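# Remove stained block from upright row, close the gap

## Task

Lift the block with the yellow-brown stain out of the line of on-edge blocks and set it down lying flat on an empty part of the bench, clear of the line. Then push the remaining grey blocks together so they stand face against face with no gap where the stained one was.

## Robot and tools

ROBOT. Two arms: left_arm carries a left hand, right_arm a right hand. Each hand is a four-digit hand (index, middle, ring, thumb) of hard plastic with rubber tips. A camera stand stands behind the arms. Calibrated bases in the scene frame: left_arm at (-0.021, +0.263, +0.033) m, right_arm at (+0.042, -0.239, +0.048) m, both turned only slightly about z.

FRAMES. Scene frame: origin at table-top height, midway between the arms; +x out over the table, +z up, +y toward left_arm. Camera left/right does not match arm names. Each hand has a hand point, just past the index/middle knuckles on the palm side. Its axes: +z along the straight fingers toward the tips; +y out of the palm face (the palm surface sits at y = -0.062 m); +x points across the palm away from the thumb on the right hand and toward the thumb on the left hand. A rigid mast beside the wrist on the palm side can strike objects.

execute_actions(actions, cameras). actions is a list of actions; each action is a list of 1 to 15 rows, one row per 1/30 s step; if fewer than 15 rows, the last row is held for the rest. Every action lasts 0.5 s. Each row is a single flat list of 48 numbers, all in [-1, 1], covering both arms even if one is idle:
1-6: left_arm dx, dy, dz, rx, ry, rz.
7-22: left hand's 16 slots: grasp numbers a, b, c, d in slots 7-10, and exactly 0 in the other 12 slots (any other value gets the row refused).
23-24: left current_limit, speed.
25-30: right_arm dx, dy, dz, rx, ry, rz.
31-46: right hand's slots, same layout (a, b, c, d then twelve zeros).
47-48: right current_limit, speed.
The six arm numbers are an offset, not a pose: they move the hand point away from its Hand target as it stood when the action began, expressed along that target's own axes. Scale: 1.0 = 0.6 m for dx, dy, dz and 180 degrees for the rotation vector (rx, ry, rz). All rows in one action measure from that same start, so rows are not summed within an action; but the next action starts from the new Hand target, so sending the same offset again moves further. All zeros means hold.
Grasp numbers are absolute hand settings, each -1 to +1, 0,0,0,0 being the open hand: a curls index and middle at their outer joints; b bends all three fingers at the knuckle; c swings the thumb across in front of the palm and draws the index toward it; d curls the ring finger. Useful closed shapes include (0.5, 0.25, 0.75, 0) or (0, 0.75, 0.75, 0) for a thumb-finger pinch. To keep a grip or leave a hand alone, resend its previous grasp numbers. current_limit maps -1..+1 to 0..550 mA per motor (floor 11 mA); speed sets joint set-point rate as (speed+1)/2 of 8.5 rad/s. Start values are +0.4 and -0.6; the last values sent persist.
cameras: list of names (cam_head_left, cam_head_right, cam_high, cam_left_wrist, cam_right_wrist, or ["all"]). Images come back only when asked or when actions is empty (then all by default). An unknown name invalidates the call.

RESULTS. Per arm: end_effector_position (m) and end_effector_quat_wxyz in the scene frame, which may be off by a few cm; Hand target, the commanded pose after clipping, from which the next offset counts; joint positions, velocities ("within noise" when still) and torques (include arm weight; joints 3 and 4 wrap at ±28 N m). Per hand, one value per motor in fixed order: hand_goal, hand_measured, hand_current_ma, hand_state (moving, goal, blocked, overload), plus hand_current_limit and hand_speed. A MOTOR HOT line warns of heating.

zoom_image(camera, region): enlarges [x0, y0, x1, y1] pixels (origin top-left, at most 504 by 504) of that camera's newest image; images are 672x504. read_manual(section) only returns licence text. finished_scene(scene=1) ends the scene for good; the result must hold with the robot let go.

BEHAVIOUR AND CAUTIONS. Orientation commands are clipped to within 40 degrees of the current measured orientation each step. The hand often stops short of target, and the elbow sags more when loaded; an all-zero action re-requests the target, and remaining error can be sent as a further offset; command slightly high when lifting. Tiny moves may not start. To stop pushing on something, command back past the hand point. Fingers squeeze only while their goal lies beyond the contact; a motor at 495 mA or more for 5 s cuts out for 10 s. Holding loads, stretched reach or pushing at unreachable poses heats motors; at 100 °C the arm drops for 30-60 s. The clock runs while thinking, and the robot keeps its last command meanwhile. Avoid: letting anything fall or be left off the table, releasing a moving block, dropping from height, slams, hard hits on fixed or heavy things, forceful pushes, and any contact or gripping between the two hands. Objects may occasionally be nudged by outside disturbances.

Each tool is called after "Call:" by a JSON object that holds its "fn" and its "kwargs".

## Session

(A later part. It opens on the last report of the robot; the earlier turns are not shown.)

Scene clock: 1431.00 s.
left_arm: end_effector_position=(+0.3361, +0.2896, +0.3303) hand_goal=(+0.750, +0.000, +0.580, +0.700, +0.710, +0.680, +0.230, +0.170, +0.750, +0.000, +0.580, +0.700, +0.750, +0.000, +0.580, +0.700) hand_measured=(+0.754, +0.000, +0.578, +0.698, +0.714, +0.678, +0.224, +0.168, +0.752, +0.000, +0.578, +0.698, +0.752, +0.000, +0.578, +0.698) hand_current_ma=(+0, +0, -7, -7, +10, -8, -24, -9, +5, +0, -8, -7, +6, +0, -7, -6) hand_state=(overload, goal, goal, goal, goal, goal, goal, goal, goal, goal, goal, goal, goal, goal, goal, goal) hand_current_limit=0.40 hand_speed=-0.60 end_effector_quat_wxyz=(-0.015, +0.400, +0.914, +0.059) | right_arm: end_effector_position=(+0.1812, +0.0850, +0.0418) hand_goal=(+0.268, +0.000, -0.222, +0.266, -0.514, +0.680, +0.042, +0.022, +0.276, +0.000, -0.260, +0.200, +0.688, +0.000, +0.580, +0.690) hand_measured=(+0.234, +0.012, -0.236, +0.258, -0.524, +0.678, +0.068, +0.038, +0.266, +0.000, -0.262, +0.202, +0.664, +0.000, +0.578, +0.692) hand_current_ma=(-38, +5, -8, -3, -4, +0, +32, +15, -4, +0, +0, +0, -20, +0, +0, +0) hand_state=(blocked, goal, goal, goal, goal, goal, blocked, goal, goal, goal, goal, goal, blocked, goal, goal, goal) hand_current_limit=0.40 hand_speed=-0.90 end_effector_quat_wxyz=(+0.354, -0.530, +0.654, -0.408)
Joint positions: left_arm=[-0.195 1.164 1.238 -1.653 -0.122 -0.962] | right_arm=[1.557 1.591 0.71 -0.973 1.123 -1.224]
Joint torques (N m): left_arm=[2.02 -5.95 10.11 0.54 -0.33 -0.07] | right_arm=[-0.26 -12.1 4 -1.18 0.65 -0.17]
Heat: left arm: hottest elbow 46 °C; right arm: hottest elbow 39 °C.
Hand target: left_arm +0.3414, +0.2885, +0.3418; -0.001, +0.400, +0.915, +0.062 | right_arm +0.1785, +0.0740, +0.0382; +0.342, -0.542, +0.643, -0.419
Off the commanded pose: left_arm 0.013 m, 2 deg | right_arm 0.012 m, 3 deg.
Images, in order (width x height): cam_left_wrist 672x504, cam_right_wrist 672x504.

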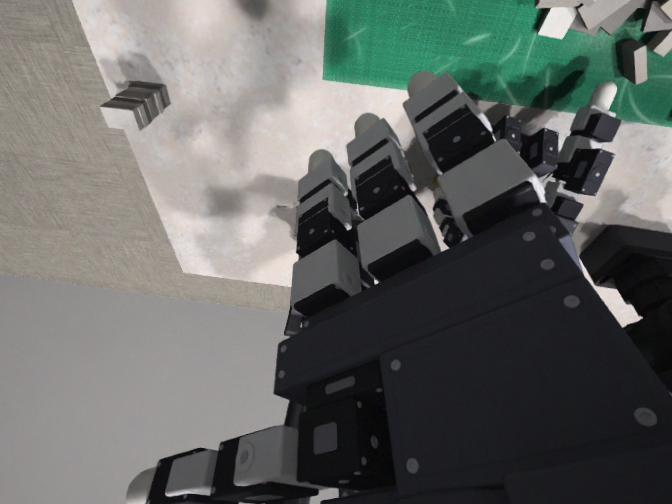

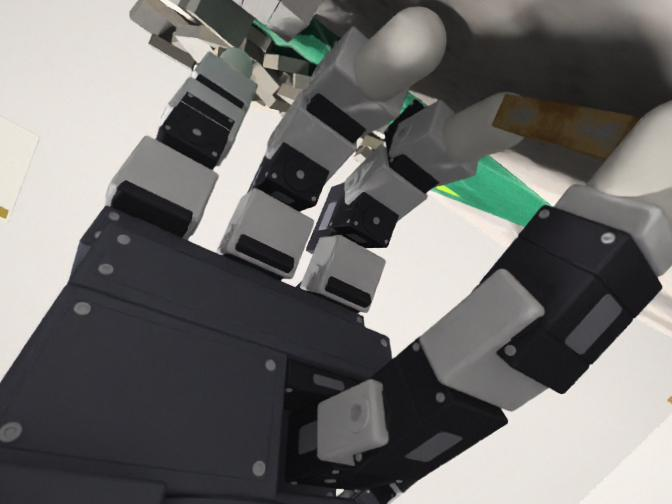

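Call:
{"fn": "execute_actions", "kwargs": {"actions": [[[0,0,0,0,0,0,0,0,0,0,0,0,0,0,0,0,0,0,0,0,0,0,0.4,-0.6,0,0,0,0,0,0,0.5,0.1,0.75,0,0,0,0,0,0,0,0,0,0,0,0,0,0.4,-0.85]],[[0,0,0,0,0,0,0,0,0,0,0,0,0,0,0,0,0,0,0,0,0,0,0.4,-0.6,0,0,0,0,0,0,0.5,0.0,0.75,0,0,0,0,0,0,0,0,0,0,0,0,0,0.4,-0.85]]], "cameras": ["cam_right_wrist","cam_left_wrist"]}}

Call:
{"fn": "zoom_image", "kwargs": {"camera": "cam_right_wrist", "region": [420, 0, 672, 189]}}

Scene clock: 1442.63 s.
left_arm: end_effector_position=(+0.3361, +0.2896, +0.3303) hand_goal=(+0.750, +0.000, +0.580, +0.700, +0.710, +0.680, +0.230, +0.170, +0.750, +0.000, +0.580, +0.700, +0.750, +0.000, +0.580, +0.700) hand_measured=(+0.754, +0.000, +0.578, +0.698, +0.714, +0.678, +0.224, +0.168, +0.752, +0.000, +0.578, +0.698, +0.752, +0.000, +0.578, +0.698) hand_current_ma=(+0, +0, -7, -7, +10, -8, -24, -9, +5, +0, -8, -7, +6, +0, -7, -6) hand_state=(overload, goal, goal, goal, goal, goal, goal, goal, goal, goal, goal, goal, goal, goal, goal, goal) hand_current_limit=0.40 hand_speed=-0.60 end_effector_quat_wxyz=(-0.015, +0.400, +0.914, +0.059) | right_arm: end_effector_position=(+0.1790, +0.0842, +0.0420) hand_goal=(+0.538, +0.000, -0.282, +0.226, -0.514, +0.680, +0.042, -0.018, +0.626, +0.000, -0.220, +0.200, +0.988, +0.000, +0.580, +0.650) hand_measured=(+0.500, +0.002, -0.296, +0.220, -0.518, +0.678, +0.046, -0.012, +0.594, +0.000, -0.244, +0.184, +0.962, +0.000, +0.578, +0.652) hand_current_ma=(-45, +0, -8, -2, -1, +0, +1, +2, -31, +0, -19, -10, -23, +0, +0, +0) hand_state=(blocked, goal, goal, goal, goal, goal, goal, goal, blocked, goal, blocked, goal, blocked, goal, goal, goal) hand_current_limit=0.40 hand_speed=-0.85 end_effector_quat_wxyz=(+0.353, -0.534, +0.651, -0.408)
Joint positions: left_arm=[-0.195 1.164 1.238 -1.653 -0.122 -0.962] | right_arm=[1.563 1.589 0.709 -0.977 1.121 -1.229]
Joint torques (N m): left_arm=[2.08 -5.83 10.13 0.55 -0.34 -0.08] | right_arm=[-0.56 -11.87 4.11 -1.07 0.74 -0.1]
Heat: left arm: hottest elbow 46 °C; right arm: hottest elbow 39 °C.
Hand target: left_arm +0.3414, +0.2885, +0.3418; -0.001, +0.400, +0.915, +0.062 | right_arm +0.1785, +0.0740, +0.0383; +0.342, -0.542, +0.643, -0.419
Off the commanded pose: left_arm 0.013 m, 2 deg | right_arm 0.011 m, 2 deg.
Images, in order (width x height): cam_left_wrist 672x504, cam_right_wrist 672x504.

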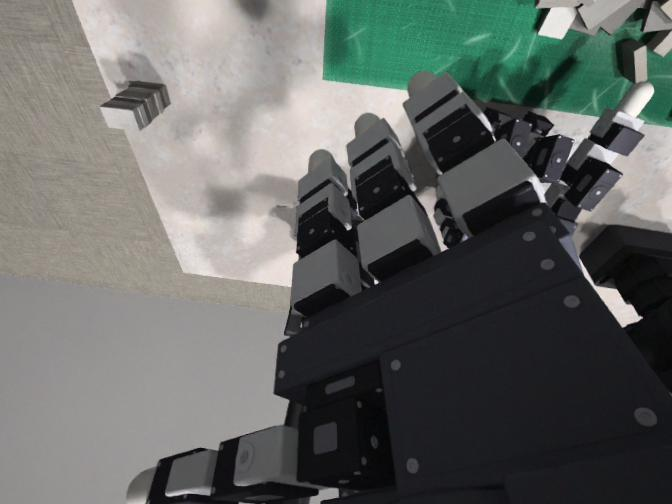

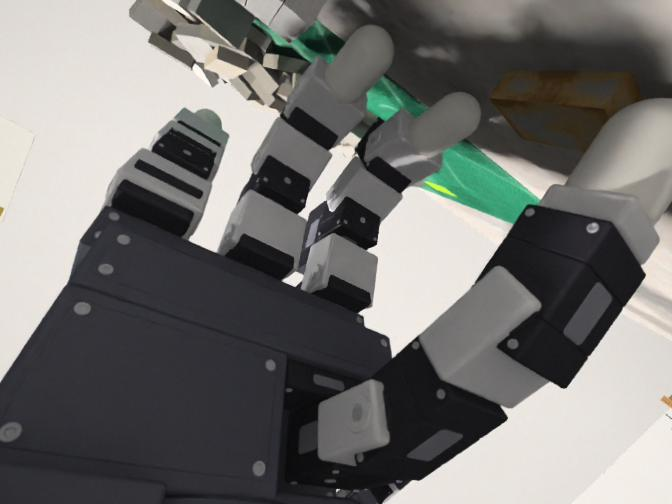

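Scaled by 2.000 from the camera's 672x504 image, which has a finer 960x720 frame.

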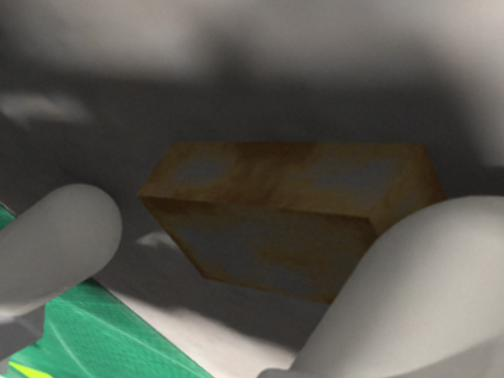

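Call:
{"fn": "execute_actions", "kwargs": {"actions": [[[0,0,0,0,0,0,0,0,0,0,0,0,0,0,0,0,0,0,0,0,0,0,0.4,-0.6,-0.0033,-0.0528,-0.0249,0,0,0,0.5,0,0.75,0,0,0,0,0,0,0,0,0,0,0,0,0,0.4,-0.85]],[[0,0,0,0,0,0,0,0,0,0,0,0,0,0,0,0,0,0,0,0,0,0,0.4,-0.6,-0.0033,-0.0528,-0.0249,0,0,0,0.5,0,0.75,0,0,0,0,0,0,0,0,0,0,0,0,0,0.4,-0.85]],[[0,0,0,0,0,0,0,0,0,0,0,0,0,0,0,0,0,0,0,0,0,0,0.4,-0.6,0.0732,-0.0121,0.0266,0.0056,0,0,0.5,0,0.75,0,0,0,0,0,0,0,0,0,0,0,0,0,0.4,-0.85]],[[0,0,0,0,0,0,0,0,0,0,0,0,0,0,0,0,0,0,0,0,0,0,0.4,-0.6,0.0732,-0.0121,0.0266,0.0056,0,0,0.5,0,0.75,0,0,0,0,0,0,0,0,0,0,0,0,0,0.4,-0.85]],[[0,0,0,0,0,0,0,0,0,0,0,0,0,0,0,0,0,0,0,0,0,0,0.4,-0.6,0.0732,-0.0121,0.0266,0.0056,0,0,0.5,0,0.75,0,0,0,0,0,0,0,0,0,0,0,0,0,0.4,-0.85]]], "cameras": ["cam_right_wrist","cam_left_wrist","cam_head_right"]}}

Call:
{"fn": "zoom_image", "kwargs": {"camera": "cam_left_wrist", "region": [510, 115, 630, 205]}}

Call:
{"fn": "zoom_image", "kwargs": {"camera": "cam_right_wrist", "region": [420, 0, 672, 189]}}

Scene clock: 1490.43 s.
left_arm: end_effector_position=(+0.3361, +0.2896, +0.3303) hand_goal=(+0.750, +0.000, +0.580, +0.700, +0.710, +0.680, +0.230, +0.170, +0.750, +0.000, +0.580, +0.700, +0.750, +0.000, +0.580, +0.700) hand_measured=(+0.754, +0.000, +0.578, +0.698, +0.714, +0.678, +0.224, +0.168, +0.752, +0.000, +0.578, +0.698, +0.752, +0.000, +0.578, +0.698) hand_current_ma=(+0, +0, -7, -7, +10, -8, -24, -9, +5, +0, -8, -7, +6, +0, -7, -6) hand_state=(overload, goal, goal, goal, goal, goal, goal, goal, goal, goal, goal, goal, goal, goal, goal, goal) hand_current_limit=0.40 hand_speed=-0.60 end_effector_quat_wxyz=(-0.015, +0.400, +0.914, +0.059) | right_arm: end_effector_position=(+0.2058, -0.0628, +0.1099) hand_goal=(+0.538, +0.000, -0.282, +0.226, -0.514, +0.680, +0.042, -0.018, +0.626, +0.000, -0.220, +0.200, +0.988, +0.000, +0.580, +0.650) hand_measured=(+0.528, +0.002, -0.284, +0.224, -0.514, +0.680, +0.044, -0.016, +0.614, +0.000, -0.222, +0.198, +0.968, +0.000, +0.578, +0.652) hand_current_ma=(-5, +0, +0, +0, +0, +0, +0, +0, -7, +0, +0, +0, -16, +0, +0, +0) hand_state=(goal, goal, goal, goal, goal, goal, goal, goal, goal, goal, goal, goal, blocked, goal, goal, goal) hand_current_limit=0.40 hand_speed=-0.85 end_effector_quat_wxyz=(+0.355, -0.534, +0.629, -0.439)
Joint positions: left_arm=[-0.195 1.164 1.238 -1.653 -0.122 -0.962] | right_arm=[1.429 0.965 0.406 -1.055 1.2 -1.548]
Joint torques (N m): left_arm=[2.08 -5.89 10.11 0.54 -0.33 -0.07] | right_arm=[-1.03 -3.84 7.62 0.14 0.75 -0.07]
Heat: left arm: hottest elbow 46 °C; right arm: hottest elbow 38 °C.
Hand target: left_arm +0.3414, +0.2885, +0.3418; -0.001, +0.400, +0.915, +0.062 | right_arm +0.2068, -0.0601, +0.1109; +0.356, -0.533, +0.632, -0.436
Off the commanded pose: left_arm 0.013 m, 2 deg | right_arm 0.003 m, 1 deg.
Images, in order (width x height): cam_head_right 672x504, cam_left_wrist 672x504, cam_right_wrist 672x504.

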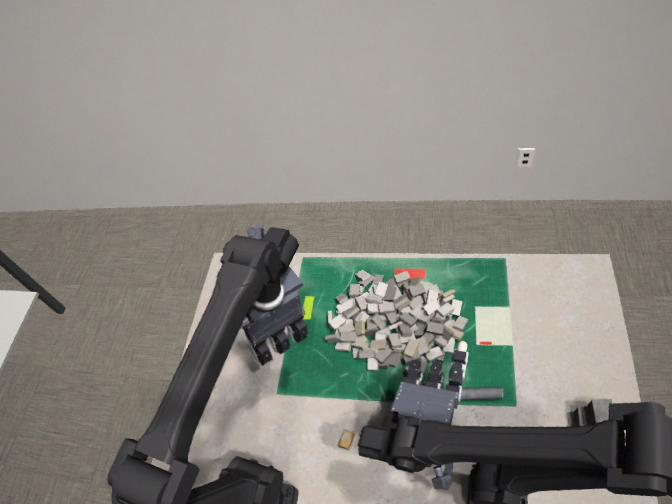

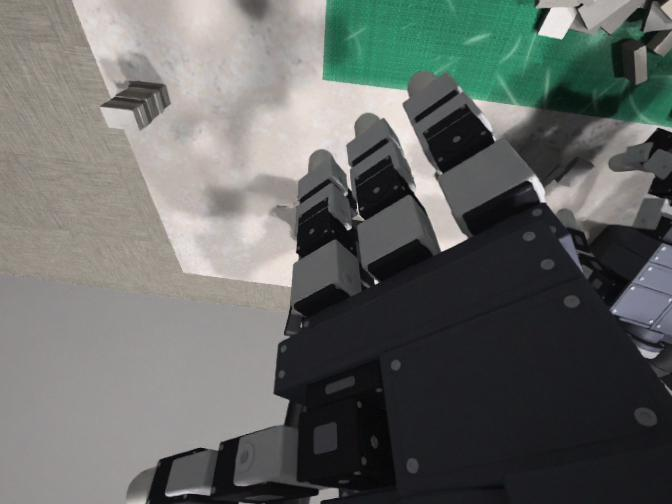

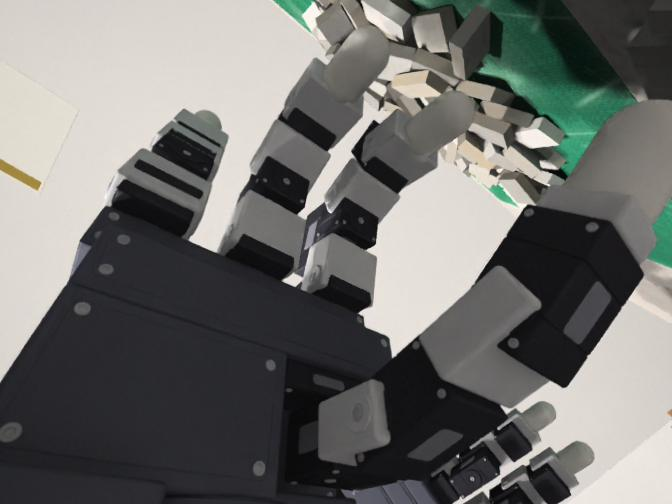

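Scaled by 4.200 from the camera's 672x504 image, which has a finer 960x720 frame.

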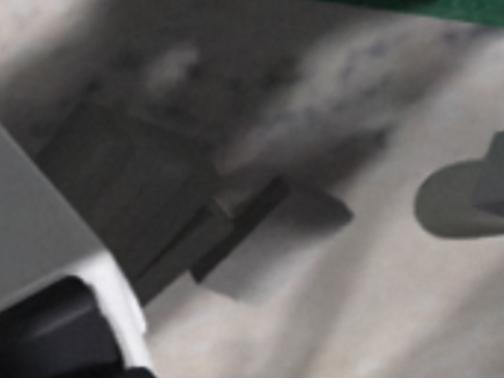

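Scaled by 2.000 from the camera's 672x504 image, which has a finer 960x720 frame.

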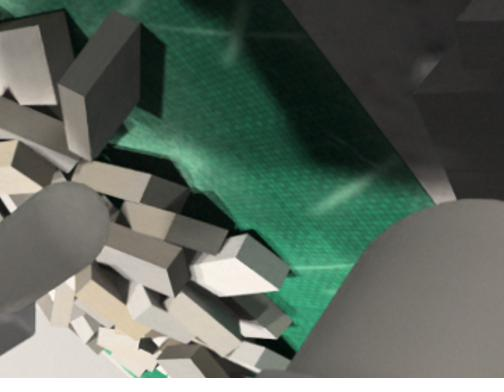

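Call:
{"fn": "execute_actions", "kwargs": {"actions": [[[0,0,0,0,0,0,0,0,0,0,0,0,0,0,0,0,0,0,0,0,0,0,0.4,-0.6,0.0177,0.0713,0.0245,0.0004,-0.0155,-0.006,0.5,0,0.75,0,0,0,0,0,0,0,0,0,0,0,0,0,0.4,-0.85]]], "cameras": ["cam_right_wrist","cam_left_wrist"]}}

Call:
{"fn": "zoom_image", "kwargs": {"camera": "cam_left_wrist", "region": [530, 120, 640, 203]}}

Call:
{"fn": "zoom_image", "kwargs": {"camera": "cam_right_wrist", "region": [420, 0, 672, 189]}}

Scene clock: 1522.30 s.
left_arm: end_effector_position=(+0.3361, +0.2896, +0.3303) hand_goal=(+0.750, +0.000, +0.580, +0.700, +0.710, +0.680, +0.230, +0.170, +0.750, +0.000, +0.580, +0.700, +0.750, +0.000, +0.580, +0.700) hand_measured=(+0.754, +0.000, +0.578, +0.698, +0.714, +0.678, +0.224, +0.168, +0.752, +0.000, +0.578, +0.698, +0.752, +0.000, +0.578, +0.698) hand_current_ma=(+0, +0, -7, -7, +10, -8, -24, -9, +5, +0, -8, -7, +6, +0, -7, -6) hand_state=(overload, goal, goal, goal, goal, goal, goal, goal, goal, goal, goal, goal, goal, goal, goal, goal) hand_current_limit=0.40 hand_speed=-0.60 end_effector_quat_wxyz=(-0.015, +0.400, +0.914, +0.059) | right_arm: end_effector_position=(+0.2013, -0.0735, +0.0647) hand_goal=(+0.538, +0.000, -0.282, +0.226, -0.514, +0.680, +0.042, -0.018, +0.626, +0.000, -0.220, +0.200, +0.988, +0.000, +0.580, +0.650) hand_measured=(+0.530, +0.002, -0.284, +0.224, -0.514, +0.680, +0.042, -0.016, +0.616, +0.000, -0.222, +0.198, +0.972, +0.000, +0.578, +0.652) hand_current_ma=(-3, +0, +0, +0, +0, +0, +0, +0, -4, +0, +0, +0, -10, +0, +0, +0) hand_state=(goal, goal, goal, goal, goal, goal, goal, goal, goal, goal, goal, goal, goal, goal, goal, goal) hand_current_limit=0.40 hand_speed=-0.85 end_effector_quat_wxyz=(-0.366, +0.552, -0.613, +0.430)
Joint positions: left_arm=[-0.195 1.164 1.238 -1.653 -0.122 -0.962] | right_arm=[1.438 0.995 0.273 -0.777 1.2 -1.674]
Joint torques (N m): left_arm=[2.02 -5.89 10.13 0.54 -0.34 -0.08] | right_arm=[-1.2 -3.66 6.82 0.39 0.74 -0.08]
Heat: left arm: hottest elbow 46 °C; right arm: hottest elbow 39 °C.
Hand target: left_arm +0.3414, +0.2885, +0.3418; -0.001, +0.400, +0.915, +0.062 | right_arm +0.2029, -0.0708, +0.0660; +0.367, -0.549, +0.618, -0.426
Off the commanded pose: left_arm 0.013 m, 2 deg | right_arm 0.003 m, 1 deg.
Images, in order (width x height): cam_left_wrist 672x504, cam_right_wrist 672x504.

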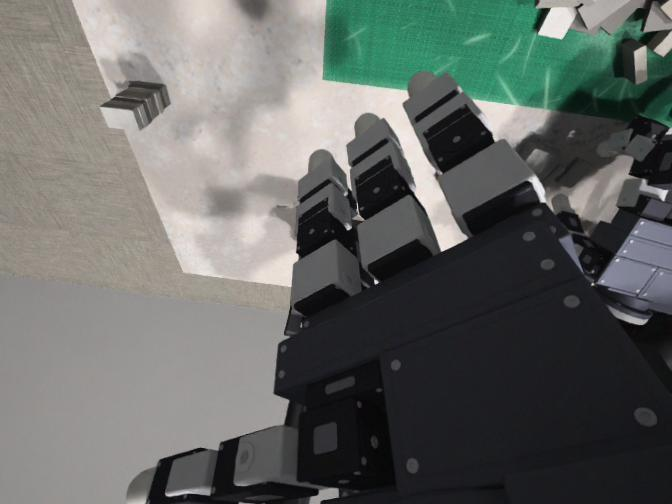

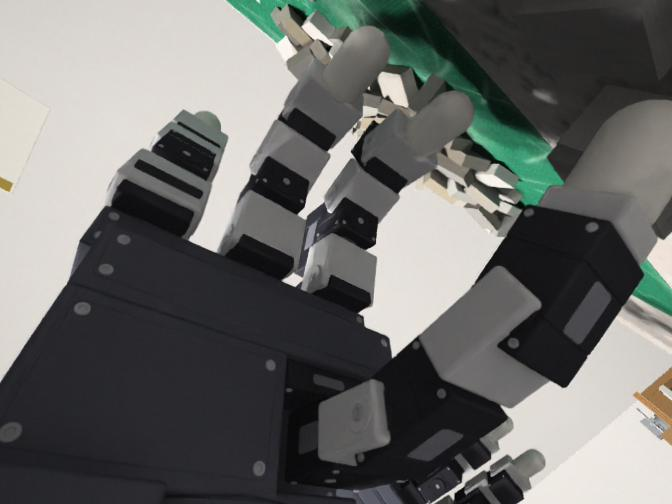

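Scaled by 4.582 from the camera's 672x504 image, which has a finer 960x720 frame.

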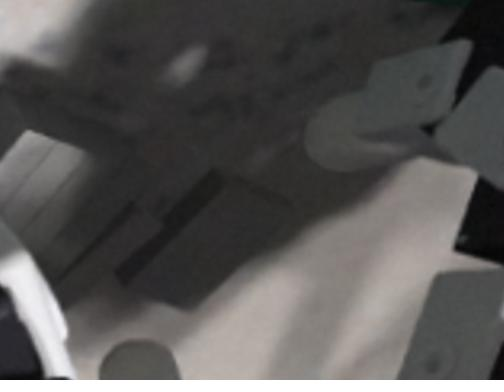

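Scaled by 2.000 from the camera's 672x504 image, which has a finer 960x720 frame.

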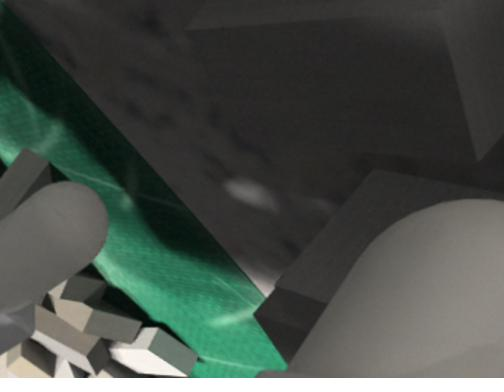

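Call:
{"fn": "zoom_image", "kwargs": {"camera": "cam_right_wrist", "region": [500, 0, 672, 120]}}

Scaled by 2.930 from the camera's 672x504 image, which has a finer 960x720 frame.

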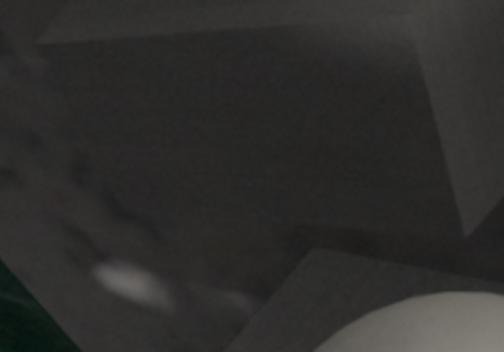

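Call:
{"fn": "execute_actions", "kwargs": {"actions": [[[0,0,0,0,0,0,0,0,0,0,0,0,0,0,0,0,0,0,0,0,0,0,0.4,-0.6,-0.002,0.0305,0.0188,-0.0005,0.0181,0.007,0.5,0,0.75,0,0,0,0,0,0,0,0,0,0,0,0,0,0.4,-0.85]]], "cameras": ["cam_right_wrist","cam_left_wrist"]}}

Call:
{"fn": "zoom_image", "kwargs": {"camera": "cam_left_wrist", "region": [530, 120, 640, 203]}}

Call:
{"fn": "zoom_image", "kwargs": {"camera": "cam_right_wrist", "region": [450, 0, 672, 167]}}

Scene clock: 1580.77 s.
left_arm: end_effector_position=(+0.3361, +0.2896, +0.3303) hand_goal=(+0.750, +0.000, +0.580, +0.700, +0.710, +0.680, +0.230, +0.170, +0.750, +0.000, +0.580, +0.700, +0.750, +0.000, +0.580, +0.700) hand_measured=(+0.754, +0.000, +0.578, +0.698, +0.714, +0.678, +0.224, +0.168, +0.752, +0.000, +0.578, +0.698, +0.752, +0.000, +0.578, +0.698) hand_current_ma=(+0, +0, -7, -7, +10, -8, -24, -9, +5, +0, -8, -7, +6, +0, -7, -6) hand_state=(overload, goal, goal, goal, goal, goal, goal, goal, goal, goal, goal, goal, goal, goal, goal, goal) hand_current_limit=0.40 hand_speed=-0.60 end_effector_quat_wxyz=(-0.015, +0.400, +0.914, +0.059) | right_arm: end_effector_position=(+0.2033, -0.0790, +0.0416) hand_goal=(+0.538, +0.000, -0.282, +0.226, -0.514, +0.680, +0.042, -0.018, +0.626, +0.000, -0.220, +0.200, +0.988, +0.000, +0.580, +0.650) hand_measured=(+0.530, +0.002, -0.284, +0.224, -0.516, +0.680, +0.046, -0.016, +0.616, +0.000, -0.222, +0.198, +0.972, +0.000, +0.578, +0.652) hand_current_ma=(-3, +0, +0, +0, +0, +0, +2, +0, -4, +0, +0, +0, -10, +0, +0, +0) hand_state=(goal, goal, goal, goal, goal, goal, goal, goal, goal, goal, goal, goal, goal, goal, goal, goal) hand_current_limit=0.40 hand_speed=-0.85 end_effector_quat_wxyz=(+0.346, -0.542, +0.624, -0.444)
Joint positions: left_arm=[-0.195 1.164 1.238 -1.653 -0.122 -0.962] | right_arm=[1.423 1.147 0.273 -0.743 1.196 -1.576]
Joint torques (N m): left_arm=[2.02 -5.77 10.13 0.53 -0.34 -0.07] | right_arm=[-1.2 -4.31 6.35 0.21 0.87 0.13]
Heat: left arm: hottest elbow 46 °C; right arm: hottest elbow 40 °C.
Hand target: left_arm +0.3414, +0.2885, +0.3418; -0.001, +0.400, +0.915, +0.062 | right_arm +0.2068, -0.0704, +0.0448; +0.354, -0.530, +0.634, -0.437
Off the commanded pose: left_arm 0.013 m, 2 deg | right_arm 0.010 m, 2 deg.
Images, in order (width x height): cam_left_wrist 672x504, cam_right_wrist 672x504.

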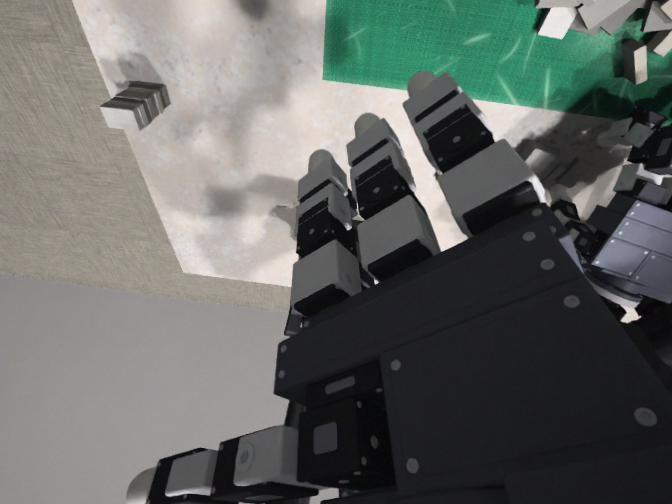

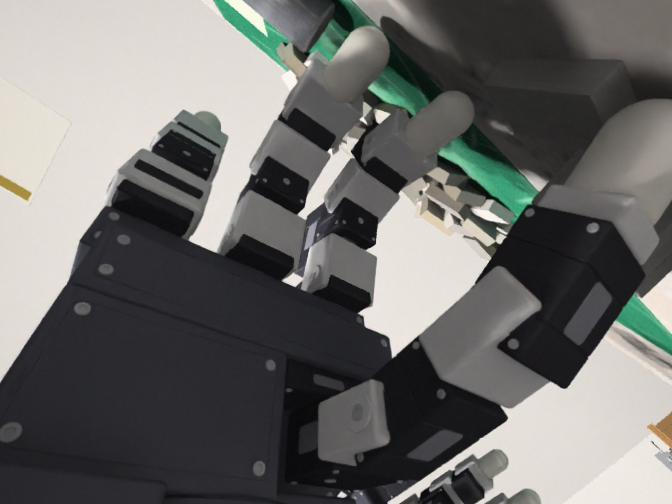

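Scaled by 4.582 from the camera's 672x504 image, which has a finer 960x720 frame.

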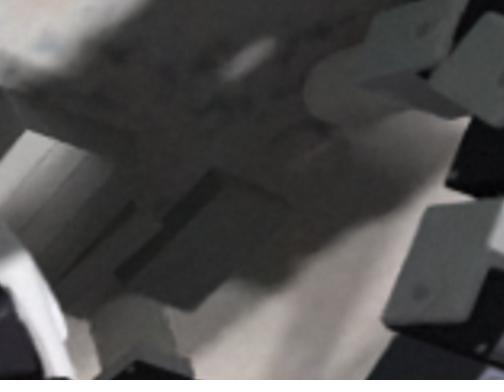

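Scaled by 2.270 from the camera's 672x504 image, which has a finer 960x720 frame.

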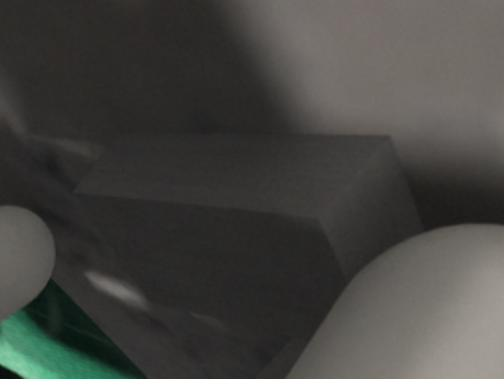

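Call:
{"fn": "execute_actions", "kwargs": {"actions": [[[0,0,0,0,0,0,0,0,0,0,0,0,0,0,0,0,0,0,0,0,0,0,0.4,-0.6,-0.0107,0.0085,-0.0005,0,0,0,0.5,0,0.75,0,0,0,0,0,0,0,0,0,0,0,0,0,0.4,-0.85]]], "cameras": ["cam_right_wrist","cam_left_wrist"]}}

Call:
{"fn": "zoom_image", "kwargs": {"camera": "cam_left_wrist", "region": [530, 120, 640, 203]}}

Call:
{"fn": "zoom_image", "kwargs": {"camera": "cam_right_wrist", "region": [450, 0, 672, 167]}}

Scene clock: 1646.37 s.
left_arm: end_effector_position=(+0.3361, +0.2896, +0.3303) hand_goal=(+0.750, +0.000, +0.580, +0.700, +0.710, +0.680, +0.230, +0.170, +0.750, +0.000, +0.580, +0.700, +0.750, +0.000, +0.580, +0.700) hand_measured=(+0.754, +0.000, +0.578, +0.698, +0.714, +0.678, +0.224, +0.168, +0.752, +0.000, +0.578, +0.698, +0.752, +0.000, +0.578, +0.698) hand_current_ma=(+0, +0, -7, -7, +10, -8, -24, -9, +5, +0, -8, -7, +6, +0, -7, -6) hand_state=(overload, goal, goal, goal, goal, goal, goal, goal, goal, goal, goal, goal, goal, goal, goal, goal) hand_current_limit=0.40 hand_speed=-0.60 end_effector_quat_wxyz=(-0.015, +0.400, +0.914, +0.059) | right_arm: end_effector_position=(+0.2045, -0.0748, +0.0400) hand_goal=(+0.538, +0.000, -0.282, +0.226, -0.514, +0.680, +0.042, -0.018, +0.626, +0.000, -0.220, +0.200, +0.988, +0.000, +0.580, +0.650) hand_measured=(+0.530, +0.002, -0.284, +0.224, -0.542, +0.672, +0.048, -0.018, +0.616, +0.000, -0.222, +0.198, +0.972, +0.000, +0.578, +0.652) hand_current_ma=(-3, +0, +0, +0, -24, -4, +3, +0, -4, +0, +0, +0, -10, +0, +0, +0) hand_state=(goal, goal, goal, goal, blocked, goal, goal, goal, goal, goal, goal, goal, goal, goal, goal, goal) hand_current_limit=0.40 hand_speed=-0.85 end_effector_quat_wxyz=(+0.347, -0.537, +0.628, -0.445)
Joint positions: left_arm=[-0.195 1.164 1.238 -1.653 -0.122 -0.962] | right_arm=[1.423 1.178 0.284 -0.741 1.198 -1.546]
Joint torques (N m): left_arm=[1.85 -5.77 10.11 0.54 -0.34 -0.08] | right_arm=[-0.32 -2.78 6.43 0.31 0.79 0.18]
Heat: left arm: hottest elbow 46 °C; right arm: hottest elbow 40 °C.
Hand target: left_arm +0.3414, +0.2885, +0.3418; -0.001, +0.400, +0.915, +0.062 | right_arm +0.2058, -0.0637, +0.0401; +0.354, -0.530, +0.634, -0.437
Off the commanded pose: left_arm 0.013 m, 2 deg | right_arm 0.011 m, 2 deg.
Images, in order (width x height): cam_left_wrist 672x504, cam_right_wrist 672x504.

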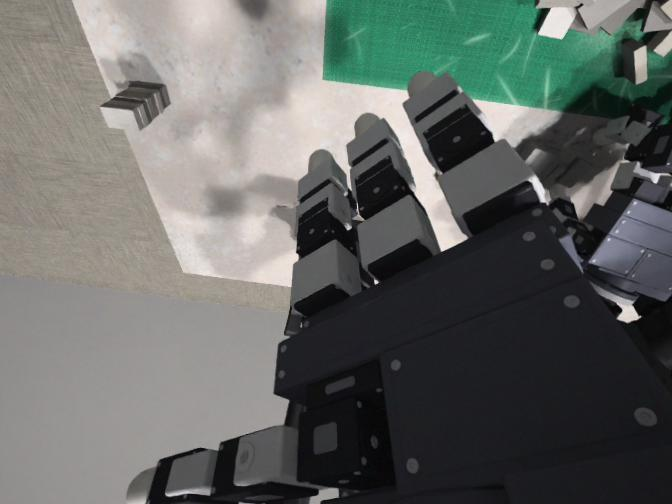

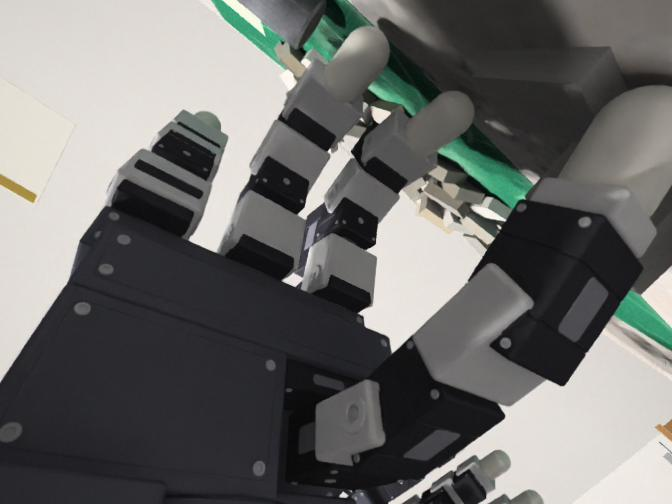

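Scaled by 4.582 from the camera's 672x504 image, which has a finer 960x720 frame.

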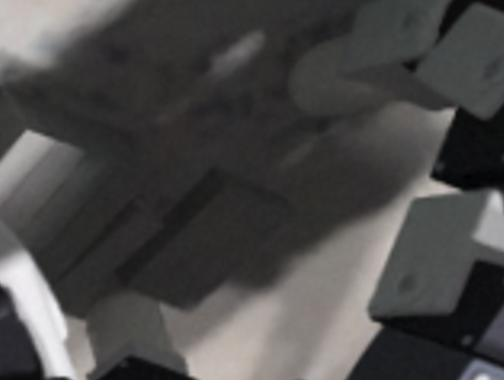

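Scaled by 2.270 from the camera's 672x504 image, which has a finer 960x720 frame.

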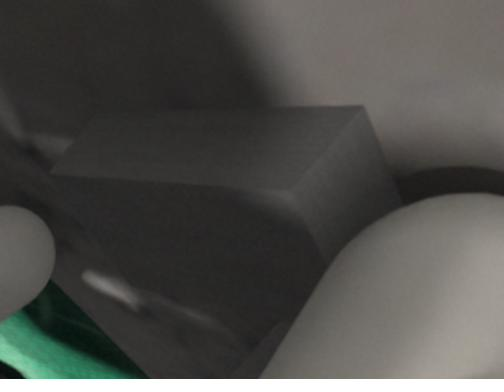

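Call:
{"fn": "execute_actions", "kwargs": {"actions": [[[0,0,0,0,0,0,0,0,0,0,0,0,0,0,0,0,0,0,0,0,0,0,0.4,-0.6,0,0.003,0.0013,0,0,0,0.5,0.15,0.75,0,0,0,0,0,0,0,0,0,0,0,0,0,0.4,-0.85]],[[0,0,0,0,0,0,0,0,0,0,0,0,0,0,0,0,0,0,0,0,0,0,0.4,-0.6,0,0,0,0,0,0,0.5,0.26,0.75,0,0,0,0,0,0,0,0,0,0,0,0,0,0.4,-0.85]],[[0,0,0,0,0,0,0,0,0,0,0,0,0,0,0,0,0,0,0,0,0,0,0.4,-0.6,0,0,0,0,0,0,0.5,0.33,0.75,0,0,0,0,0,0,0,0,0,0,0,0,0,0.4,-0.85]]], "cameras": ["cam_right_wrist","cam_left_wrist"]}}

Call:
{"fn": "zoom_image", "kwargs": {"camera": "cam_left_wrist", "region": [530, 120, 640, 203]}}

Call:
{"fn": "zoom_image", "kwargs": {"camera": "cam_right_wrist", "region": [450, 0, 672, 167]}}

Scene clock: 1690.00 s.
left_arm: end_effector_position=(+0.3361, +0.2896, +0.3303) hand_goal=(+0.750, +0.000, +0.580, +0.700, +0.710, +0.680, +0.230, +0.170, +0.750, +0.000, +0.580, +0.700, +0.750, +0.000, +0.580, +0.700) hand_measured=(+0.754, +0.000, +0.578, +0.698, +0.714, +0.678, +0.224, +0.168, +0.752, +0.000, +0.578, +0.698, +0.752, +0.000, +0.578, +0.698) hand_current_ma=(+0, +0, -7, -7, +10, -8, -24, -9, +5, +0, -8, -7, +6, +0, -7, -6) hand_state=(overload, goal, goal, goal, goal, goal, goal, goal, goal, goal, goal, goal, goal, goal, goal, goal) hand_current_limit=0.40 hand_speed=-0.60 end_effector_quat_wxyz=(-0.015, +0.400, +0.914, +0.059) | right_arm: end_effector_position=(+0.2097, -0.0734, +0.0437) hand_goal=(+0.092, +0.000, -0.184, +0.292, -0.514, +0.680, +0.042, +0.048, +0.048, +0.000, -0.286, +0.200, +0.492, +0.000, +0.580, +0.716) hand_measured=(+0.386, -0.020, -0.182, +0.270, -0.520, +0.676, +0.050, +0.048, +0.048, +0.000, -0.280, +0.198, +0.486, +0.000, +0.578, +0.712) hand_current_ma=(+385, -11, +0, -15, -2, -1, +3, +0, +0, +0, +1, +0, -2, +0, +0, -1) hand_state=(blocked, blocked, goal, blocked, goal, goal, goal, goal, goal, goal, goal, goal, goal, goal, goal, goal) hand_current_limit=0.40 hand_speed=-0.85 end_effector_quat_wxyz=(+0.360, -0.527, +0.624, -0.452)
Joint positions: left_arm=[-0.195 1.164 1.238 -1.653 -0.122 -0.962] | right_arm=[1.423 1.185 0.284 -0.732 1.231 -1.534]
Joint torques (N m): left_arm=[2.02 -5.77 10.13 0.54 -0.33 -0.08] | right_arm=[-0.32 -2.84 6.27 0.38 -0.43 0.05]
Heat: left arm: hottest elbow 47 °C; right arm: hottest elbow 40 °C.
Hand target: left_arm +0.3414, +0.2885, +0.3418; -0.001, +0.400, +0.915, +0.062 | right_arm +0.2059, -0.0638, +0.0381; +0.354, -0.531, +0.634, -0.437
Off the commanded pose: left_arm 0.013 m, 2 deg | right_arm 0.012 m, 2 deg.
Images, in order (width x height): cam_left_wrist 672x504, cam_right_wrist 672x504.

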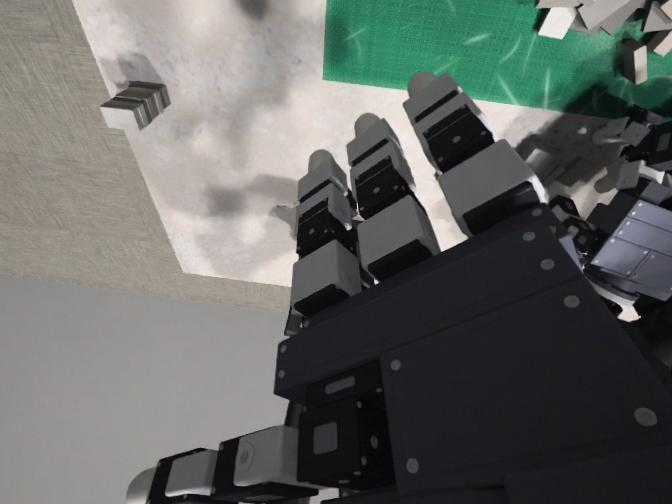

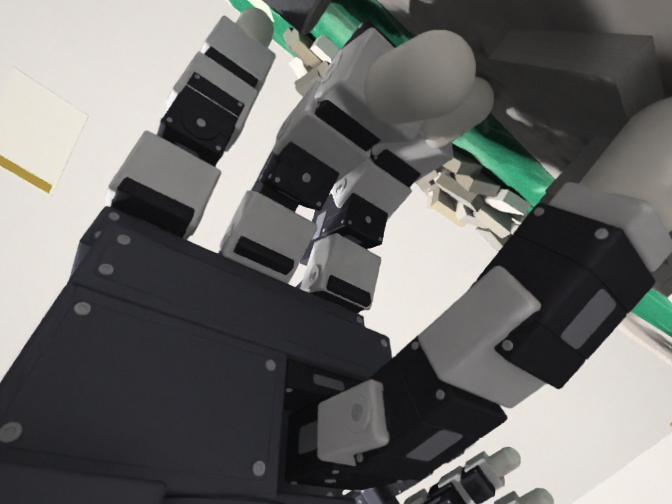

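Scaled by 4.582 from the camera's 672x504 image, which has a finer 960x720 frame.

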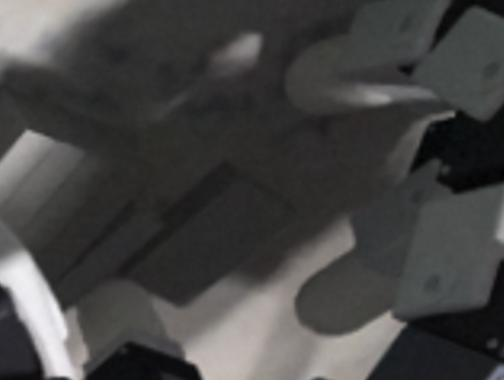

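Scaled by 2.270 from the camera's 672x504 image, which has a finer 960x720 frame.

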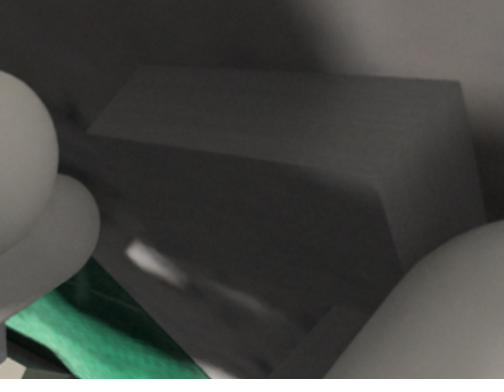

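Call:
{"fn": "execute_actions", "kwargs": {"actions": [[[0,0,0,0,0,0,0,0,0,0,0,0,0,0,0,0,0,0,0,0,0,0,0.4,-0.6,-0.001,-0.0045,-0.0017,0,0,0,0.5,0,0.75,0,0,0,0,0,0,0,0,0,0,0,0,0,0.4,-0.85]]], "cameras": ["cam_right_wrist","cam_left_wrist"]}}

Call:
{"fn": "zoom_image", "kwargs": {"camera": "cam_left_wrist", "region": [530, 120, 640, 203]}}

Call:
{"fn": "zoom_image", "kwargs": {"camera": "cam_right_wrist", "region": [450, 0, 672, 167]}}

Scene clock: 1715.07 s.
left_arm: end_effector_position=(+0.3361, +0.2896, +0.3303) hand_goal=(+0.750, +0.000, +0.580, +0.700, +0.710, +0.680, +0.230, +0.170, +0.750, +0.000, +0.580, +0.700, +0.750, +0.000, +0.580, +0.700) hand_measured=(+0.754, +0.000, +0.578, +0.698, +0.714, +0.678, +0.224, +0.168, +0.752, +0.000, +0.578, +0.698, +0.752, +0.000, +0.578, +0.698) hand_current_ma=(+0, +0, -7, -7, +10, -8, -24, -9, +5, +0, -8, -7, +6, +0, -7, -6) hand_state=(overload, goal, goal, goal, goal, goal, goal, goal, goal, goal, goal, goal, goal, goal, goal, goal) hand_current_limit=0.40 hand_speed=-0.60 end_effector_quat_wxyz=(-0.015, +0.400, +0.914, +0.059) | right_arm: end_effector_position=(+0.2061, -0.0730, +0.0401) hand_goal=(+0.538, +0.000, -0.282, +0.226, -0.514, +0.680, +0.042, -0.018, +0.626, +0.000, -0.220, +0.200, +0.988, +0.000, +0.580, +0.650) hand_measured=(+0.524, -0.002, -0.278, +0.228, -0.516, +0.678, +0.042, -0.020, +0.610, +0.000, -0.222, +0.198, +0.962, +0.000, +0.578, +0.652) hand_current_ma=(-8, +0, +1, +0, +0, +0, +0, -1, -10, +0, +0, +0, -23, +0, +0, +0) hand_state=(goal, goal, goal, goal, goal, goal, goal, goal, goal, goal, goal, goal, blocked, goal, goal, goal) hand_current_limit=0.40 hand_speed=-0.85 end_effector_quat_wxyz=(+0.352, -0.531, +0.630, -0.444)
Joint positions: left_arm=[-0.195 1.164 1.238 -1.653 -0.122 -0.962] | right_arm=[1.422 1.185 0.284 -0.732 1.204 -1.533]
Joint torques (N m): left_arm=[2.08 -5.89 10.14 0.54 -0.33 -0.07] | right_arm=[-0.32 -3.6 6.58 0.03 0.57 0.01]
Heat: left arm: hottest elbow 47 °C; right arm: hottest elbow 40 °C.
Hand target: left_arm +0.3414, +0.2885, +0.3418; -0.001, +0.400, +0.915, +0.062 | right_arm +0.2061, -0.0632, +0.0410; +0.354, -0.530, +0.634, -0.437
Off the commanded pose: left_arm 0.013 m, 2 deg | right_arm 0.010 m, 1 deg.
Images, in order (width x height): cam_left_wrist 672x504, cam_right_wrist 672x504.

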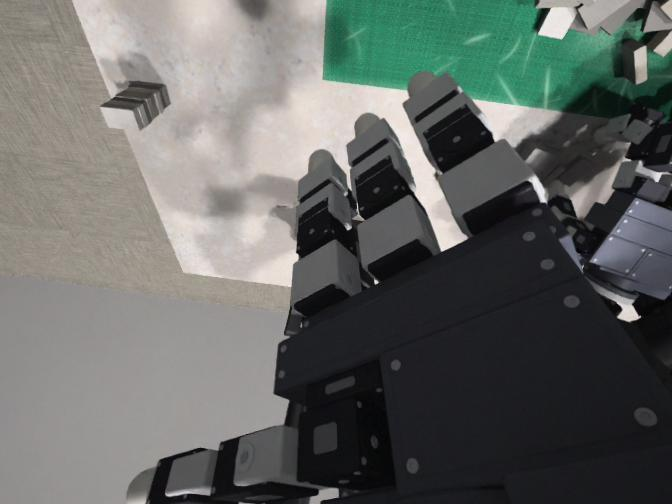

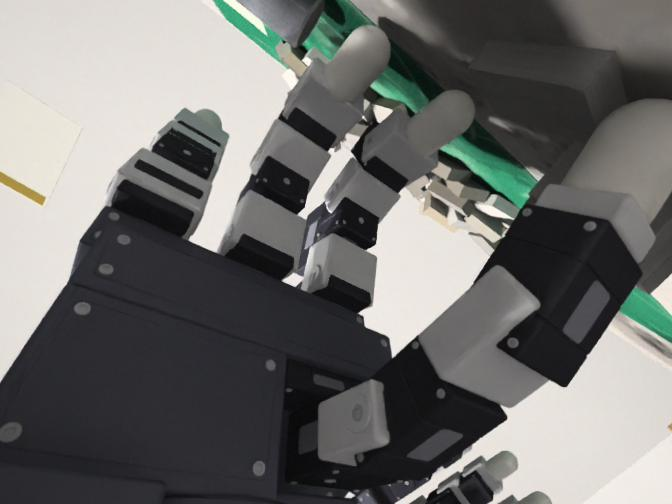

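Scaled by 4.582 from the camera's 672x504 image, which has a finer 960x720 frame.

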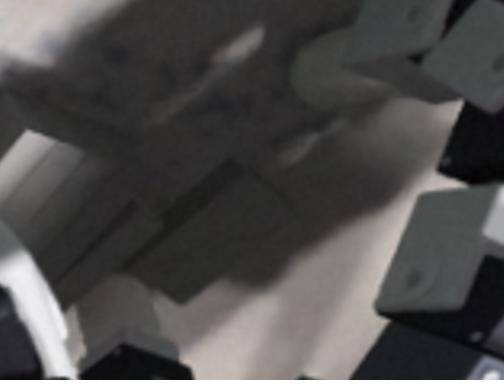

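Scaled by 2.270 from the camera's 672x504 image, which has a finer 960x720 frame.

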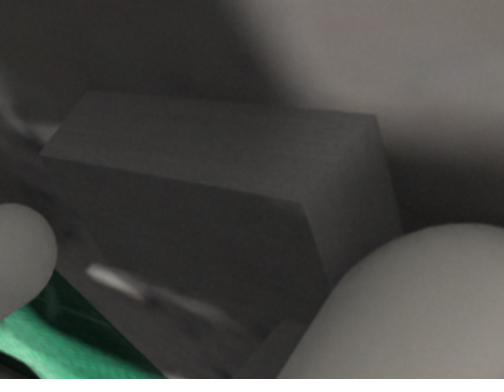

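Call:
{"fn": "execute_actions", "kwargs": {"actions": [[[0,0,0,0,0,0,0,0,0,0,0,0,0,0,0,0,0,0,0,0,0,0,0.4,-0.6,0.003,-0.0022,-0.0057,-0.0005,0.0156,0.006,0.5,0,0.75,0,0,0,0,0,0,0,0,0,0,0,0,0,0.4,-0.85]]], "cameras": ["cam_right_wrist","cam_left_wrist"]}}

Call:
{"fn": "zoom_image", "kwargs": {"camera": "cam_left_wrist", "region": [530, 120, 640, 203]}}

Call:
{"fn": "zoom_image", "kwargs": {"camera": "cam_right_wrist", "region": [450, 0, 672, 167]}}

Scene clock: 1737.17 s.
left_arm: end_effector_position=(+0.3361, +0.2896, +0.3303) hand_goal=(+0.750, +0.000, +0.580, +0.700, +0.710, +0.680, +0.230, +0.170, +0.750, +0.000, +0.580, +0.700, +0.750, +0.000, +0.580, +0.700) hand_measured=(+0.754, +0.000, +0.578, +0.698, +0.714, +0.678, +0.224, +0.168, +0.752, +0.000, +0.578, +0.698, +0.752, +0.000, +0.578, +0.698) hand_current_ma=(+0, +0, -7, -7, +10, -8, -24, -9, +5, +0, -8, -7, +6, +0, -7, -6) hand_state=(overload, goal, goal, goal, goal, goal, goal, goal, goal, goal, goal, goal, goal, goal, goal, goal) hand_current_limit=0.40 hand_speed=-0.60 end_effector_quat_wxyz=(-0.015, +0.400, +0.914, +0.059) | right_arm: end_effector_position=(+0.2034, -0.0762, +0.0405) hand_goal=(+0.538, +0.000, -0.282, +0.226, -0.514, +0.680, +0.042, -0.018, +0.626, +0.000, -0.220, +0.200, +0.988, +0.000, +0.580, +0.650) hand_measured=(+0.526, -0.002, -0.282, +0.226, -0.518, +0.678, +0.042, -0.020, +0.612, +0.000, -0.222, +0.198, +0.964, +0.000, +0.578, +0.652) hand_current_ma=(-7, +0, +0, +0, -1, +0, +0, +0, -9, +0, +0, +0, -21, +0, +0, +0) hand_state=(goal, goal, goal, goal, goal, goal, goal, goal, goal, goal, goal, goal, blocked, goal, goal, goal) hand_current_limit=0.40 hand_speed=-0.85 end_effector_quat_wxyz=(+0.338, -0.515, +0.646, -0.451)
Joint positions: left_arm=[-0.195 1.164 1.238 -1.653 -0.122 -0.962] | right_arm=[1.432 1.238 0.32 -0.873 1.187 -1.363]
Joint torques (N m): left_arm=[2.02 -5.77 10.14 0.53 -0.34 -0.08] | right_arm=[0.21 -3.9 6.79 -0.83 0.74 0.14]
Heat: left arm: hottest elbow 47 °C; right arm: hottest elbow 40 °C.
Hand target: left_arm +0.3414, +0.2885, +0.3418; -0.001, +0.400, +0.915, +0.062 | right_arm +0.2031, -0.0644, +0.0435; +0.342, -0.514, +0.648, -0.446
Off the commanded pose: left_arm 0.013 m, 2 deg | right_arm 0.012 m, 1 deg.
Images, in order (width x height): cam_left_wrist 672x504, cam_right_wrist 672x504.

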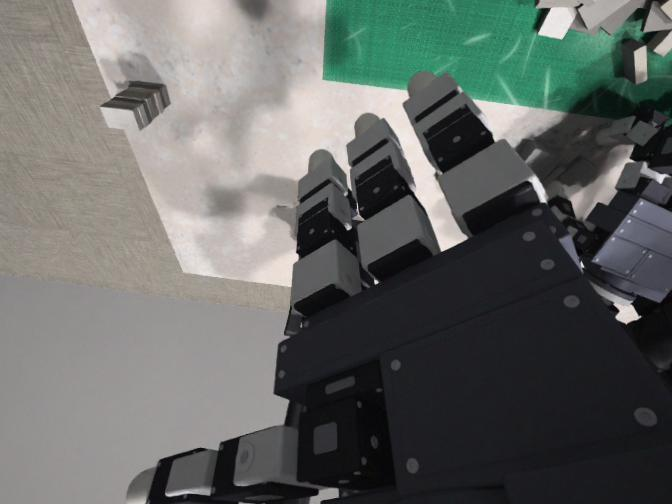

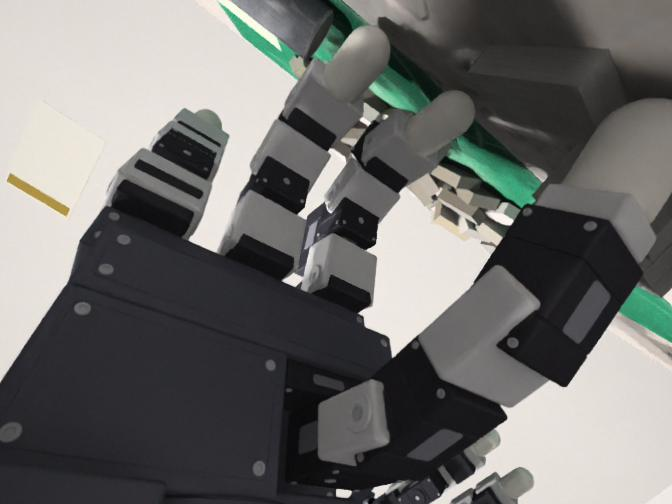

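Scaled by 4.582 from the camera's 672x504 image, which has a finer 960x720 frame.

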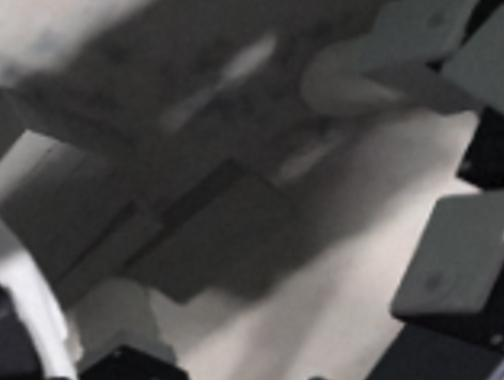

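Scaled by 2.270 from the camera's 672x504 image, which has a finer 960x720 frame.

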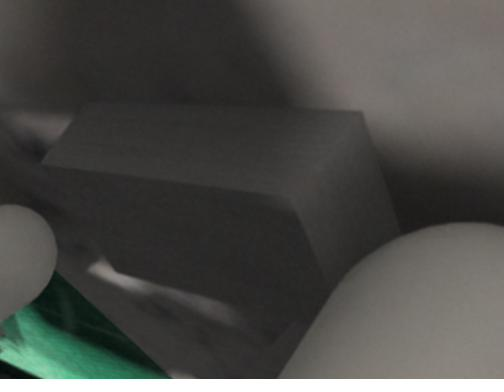

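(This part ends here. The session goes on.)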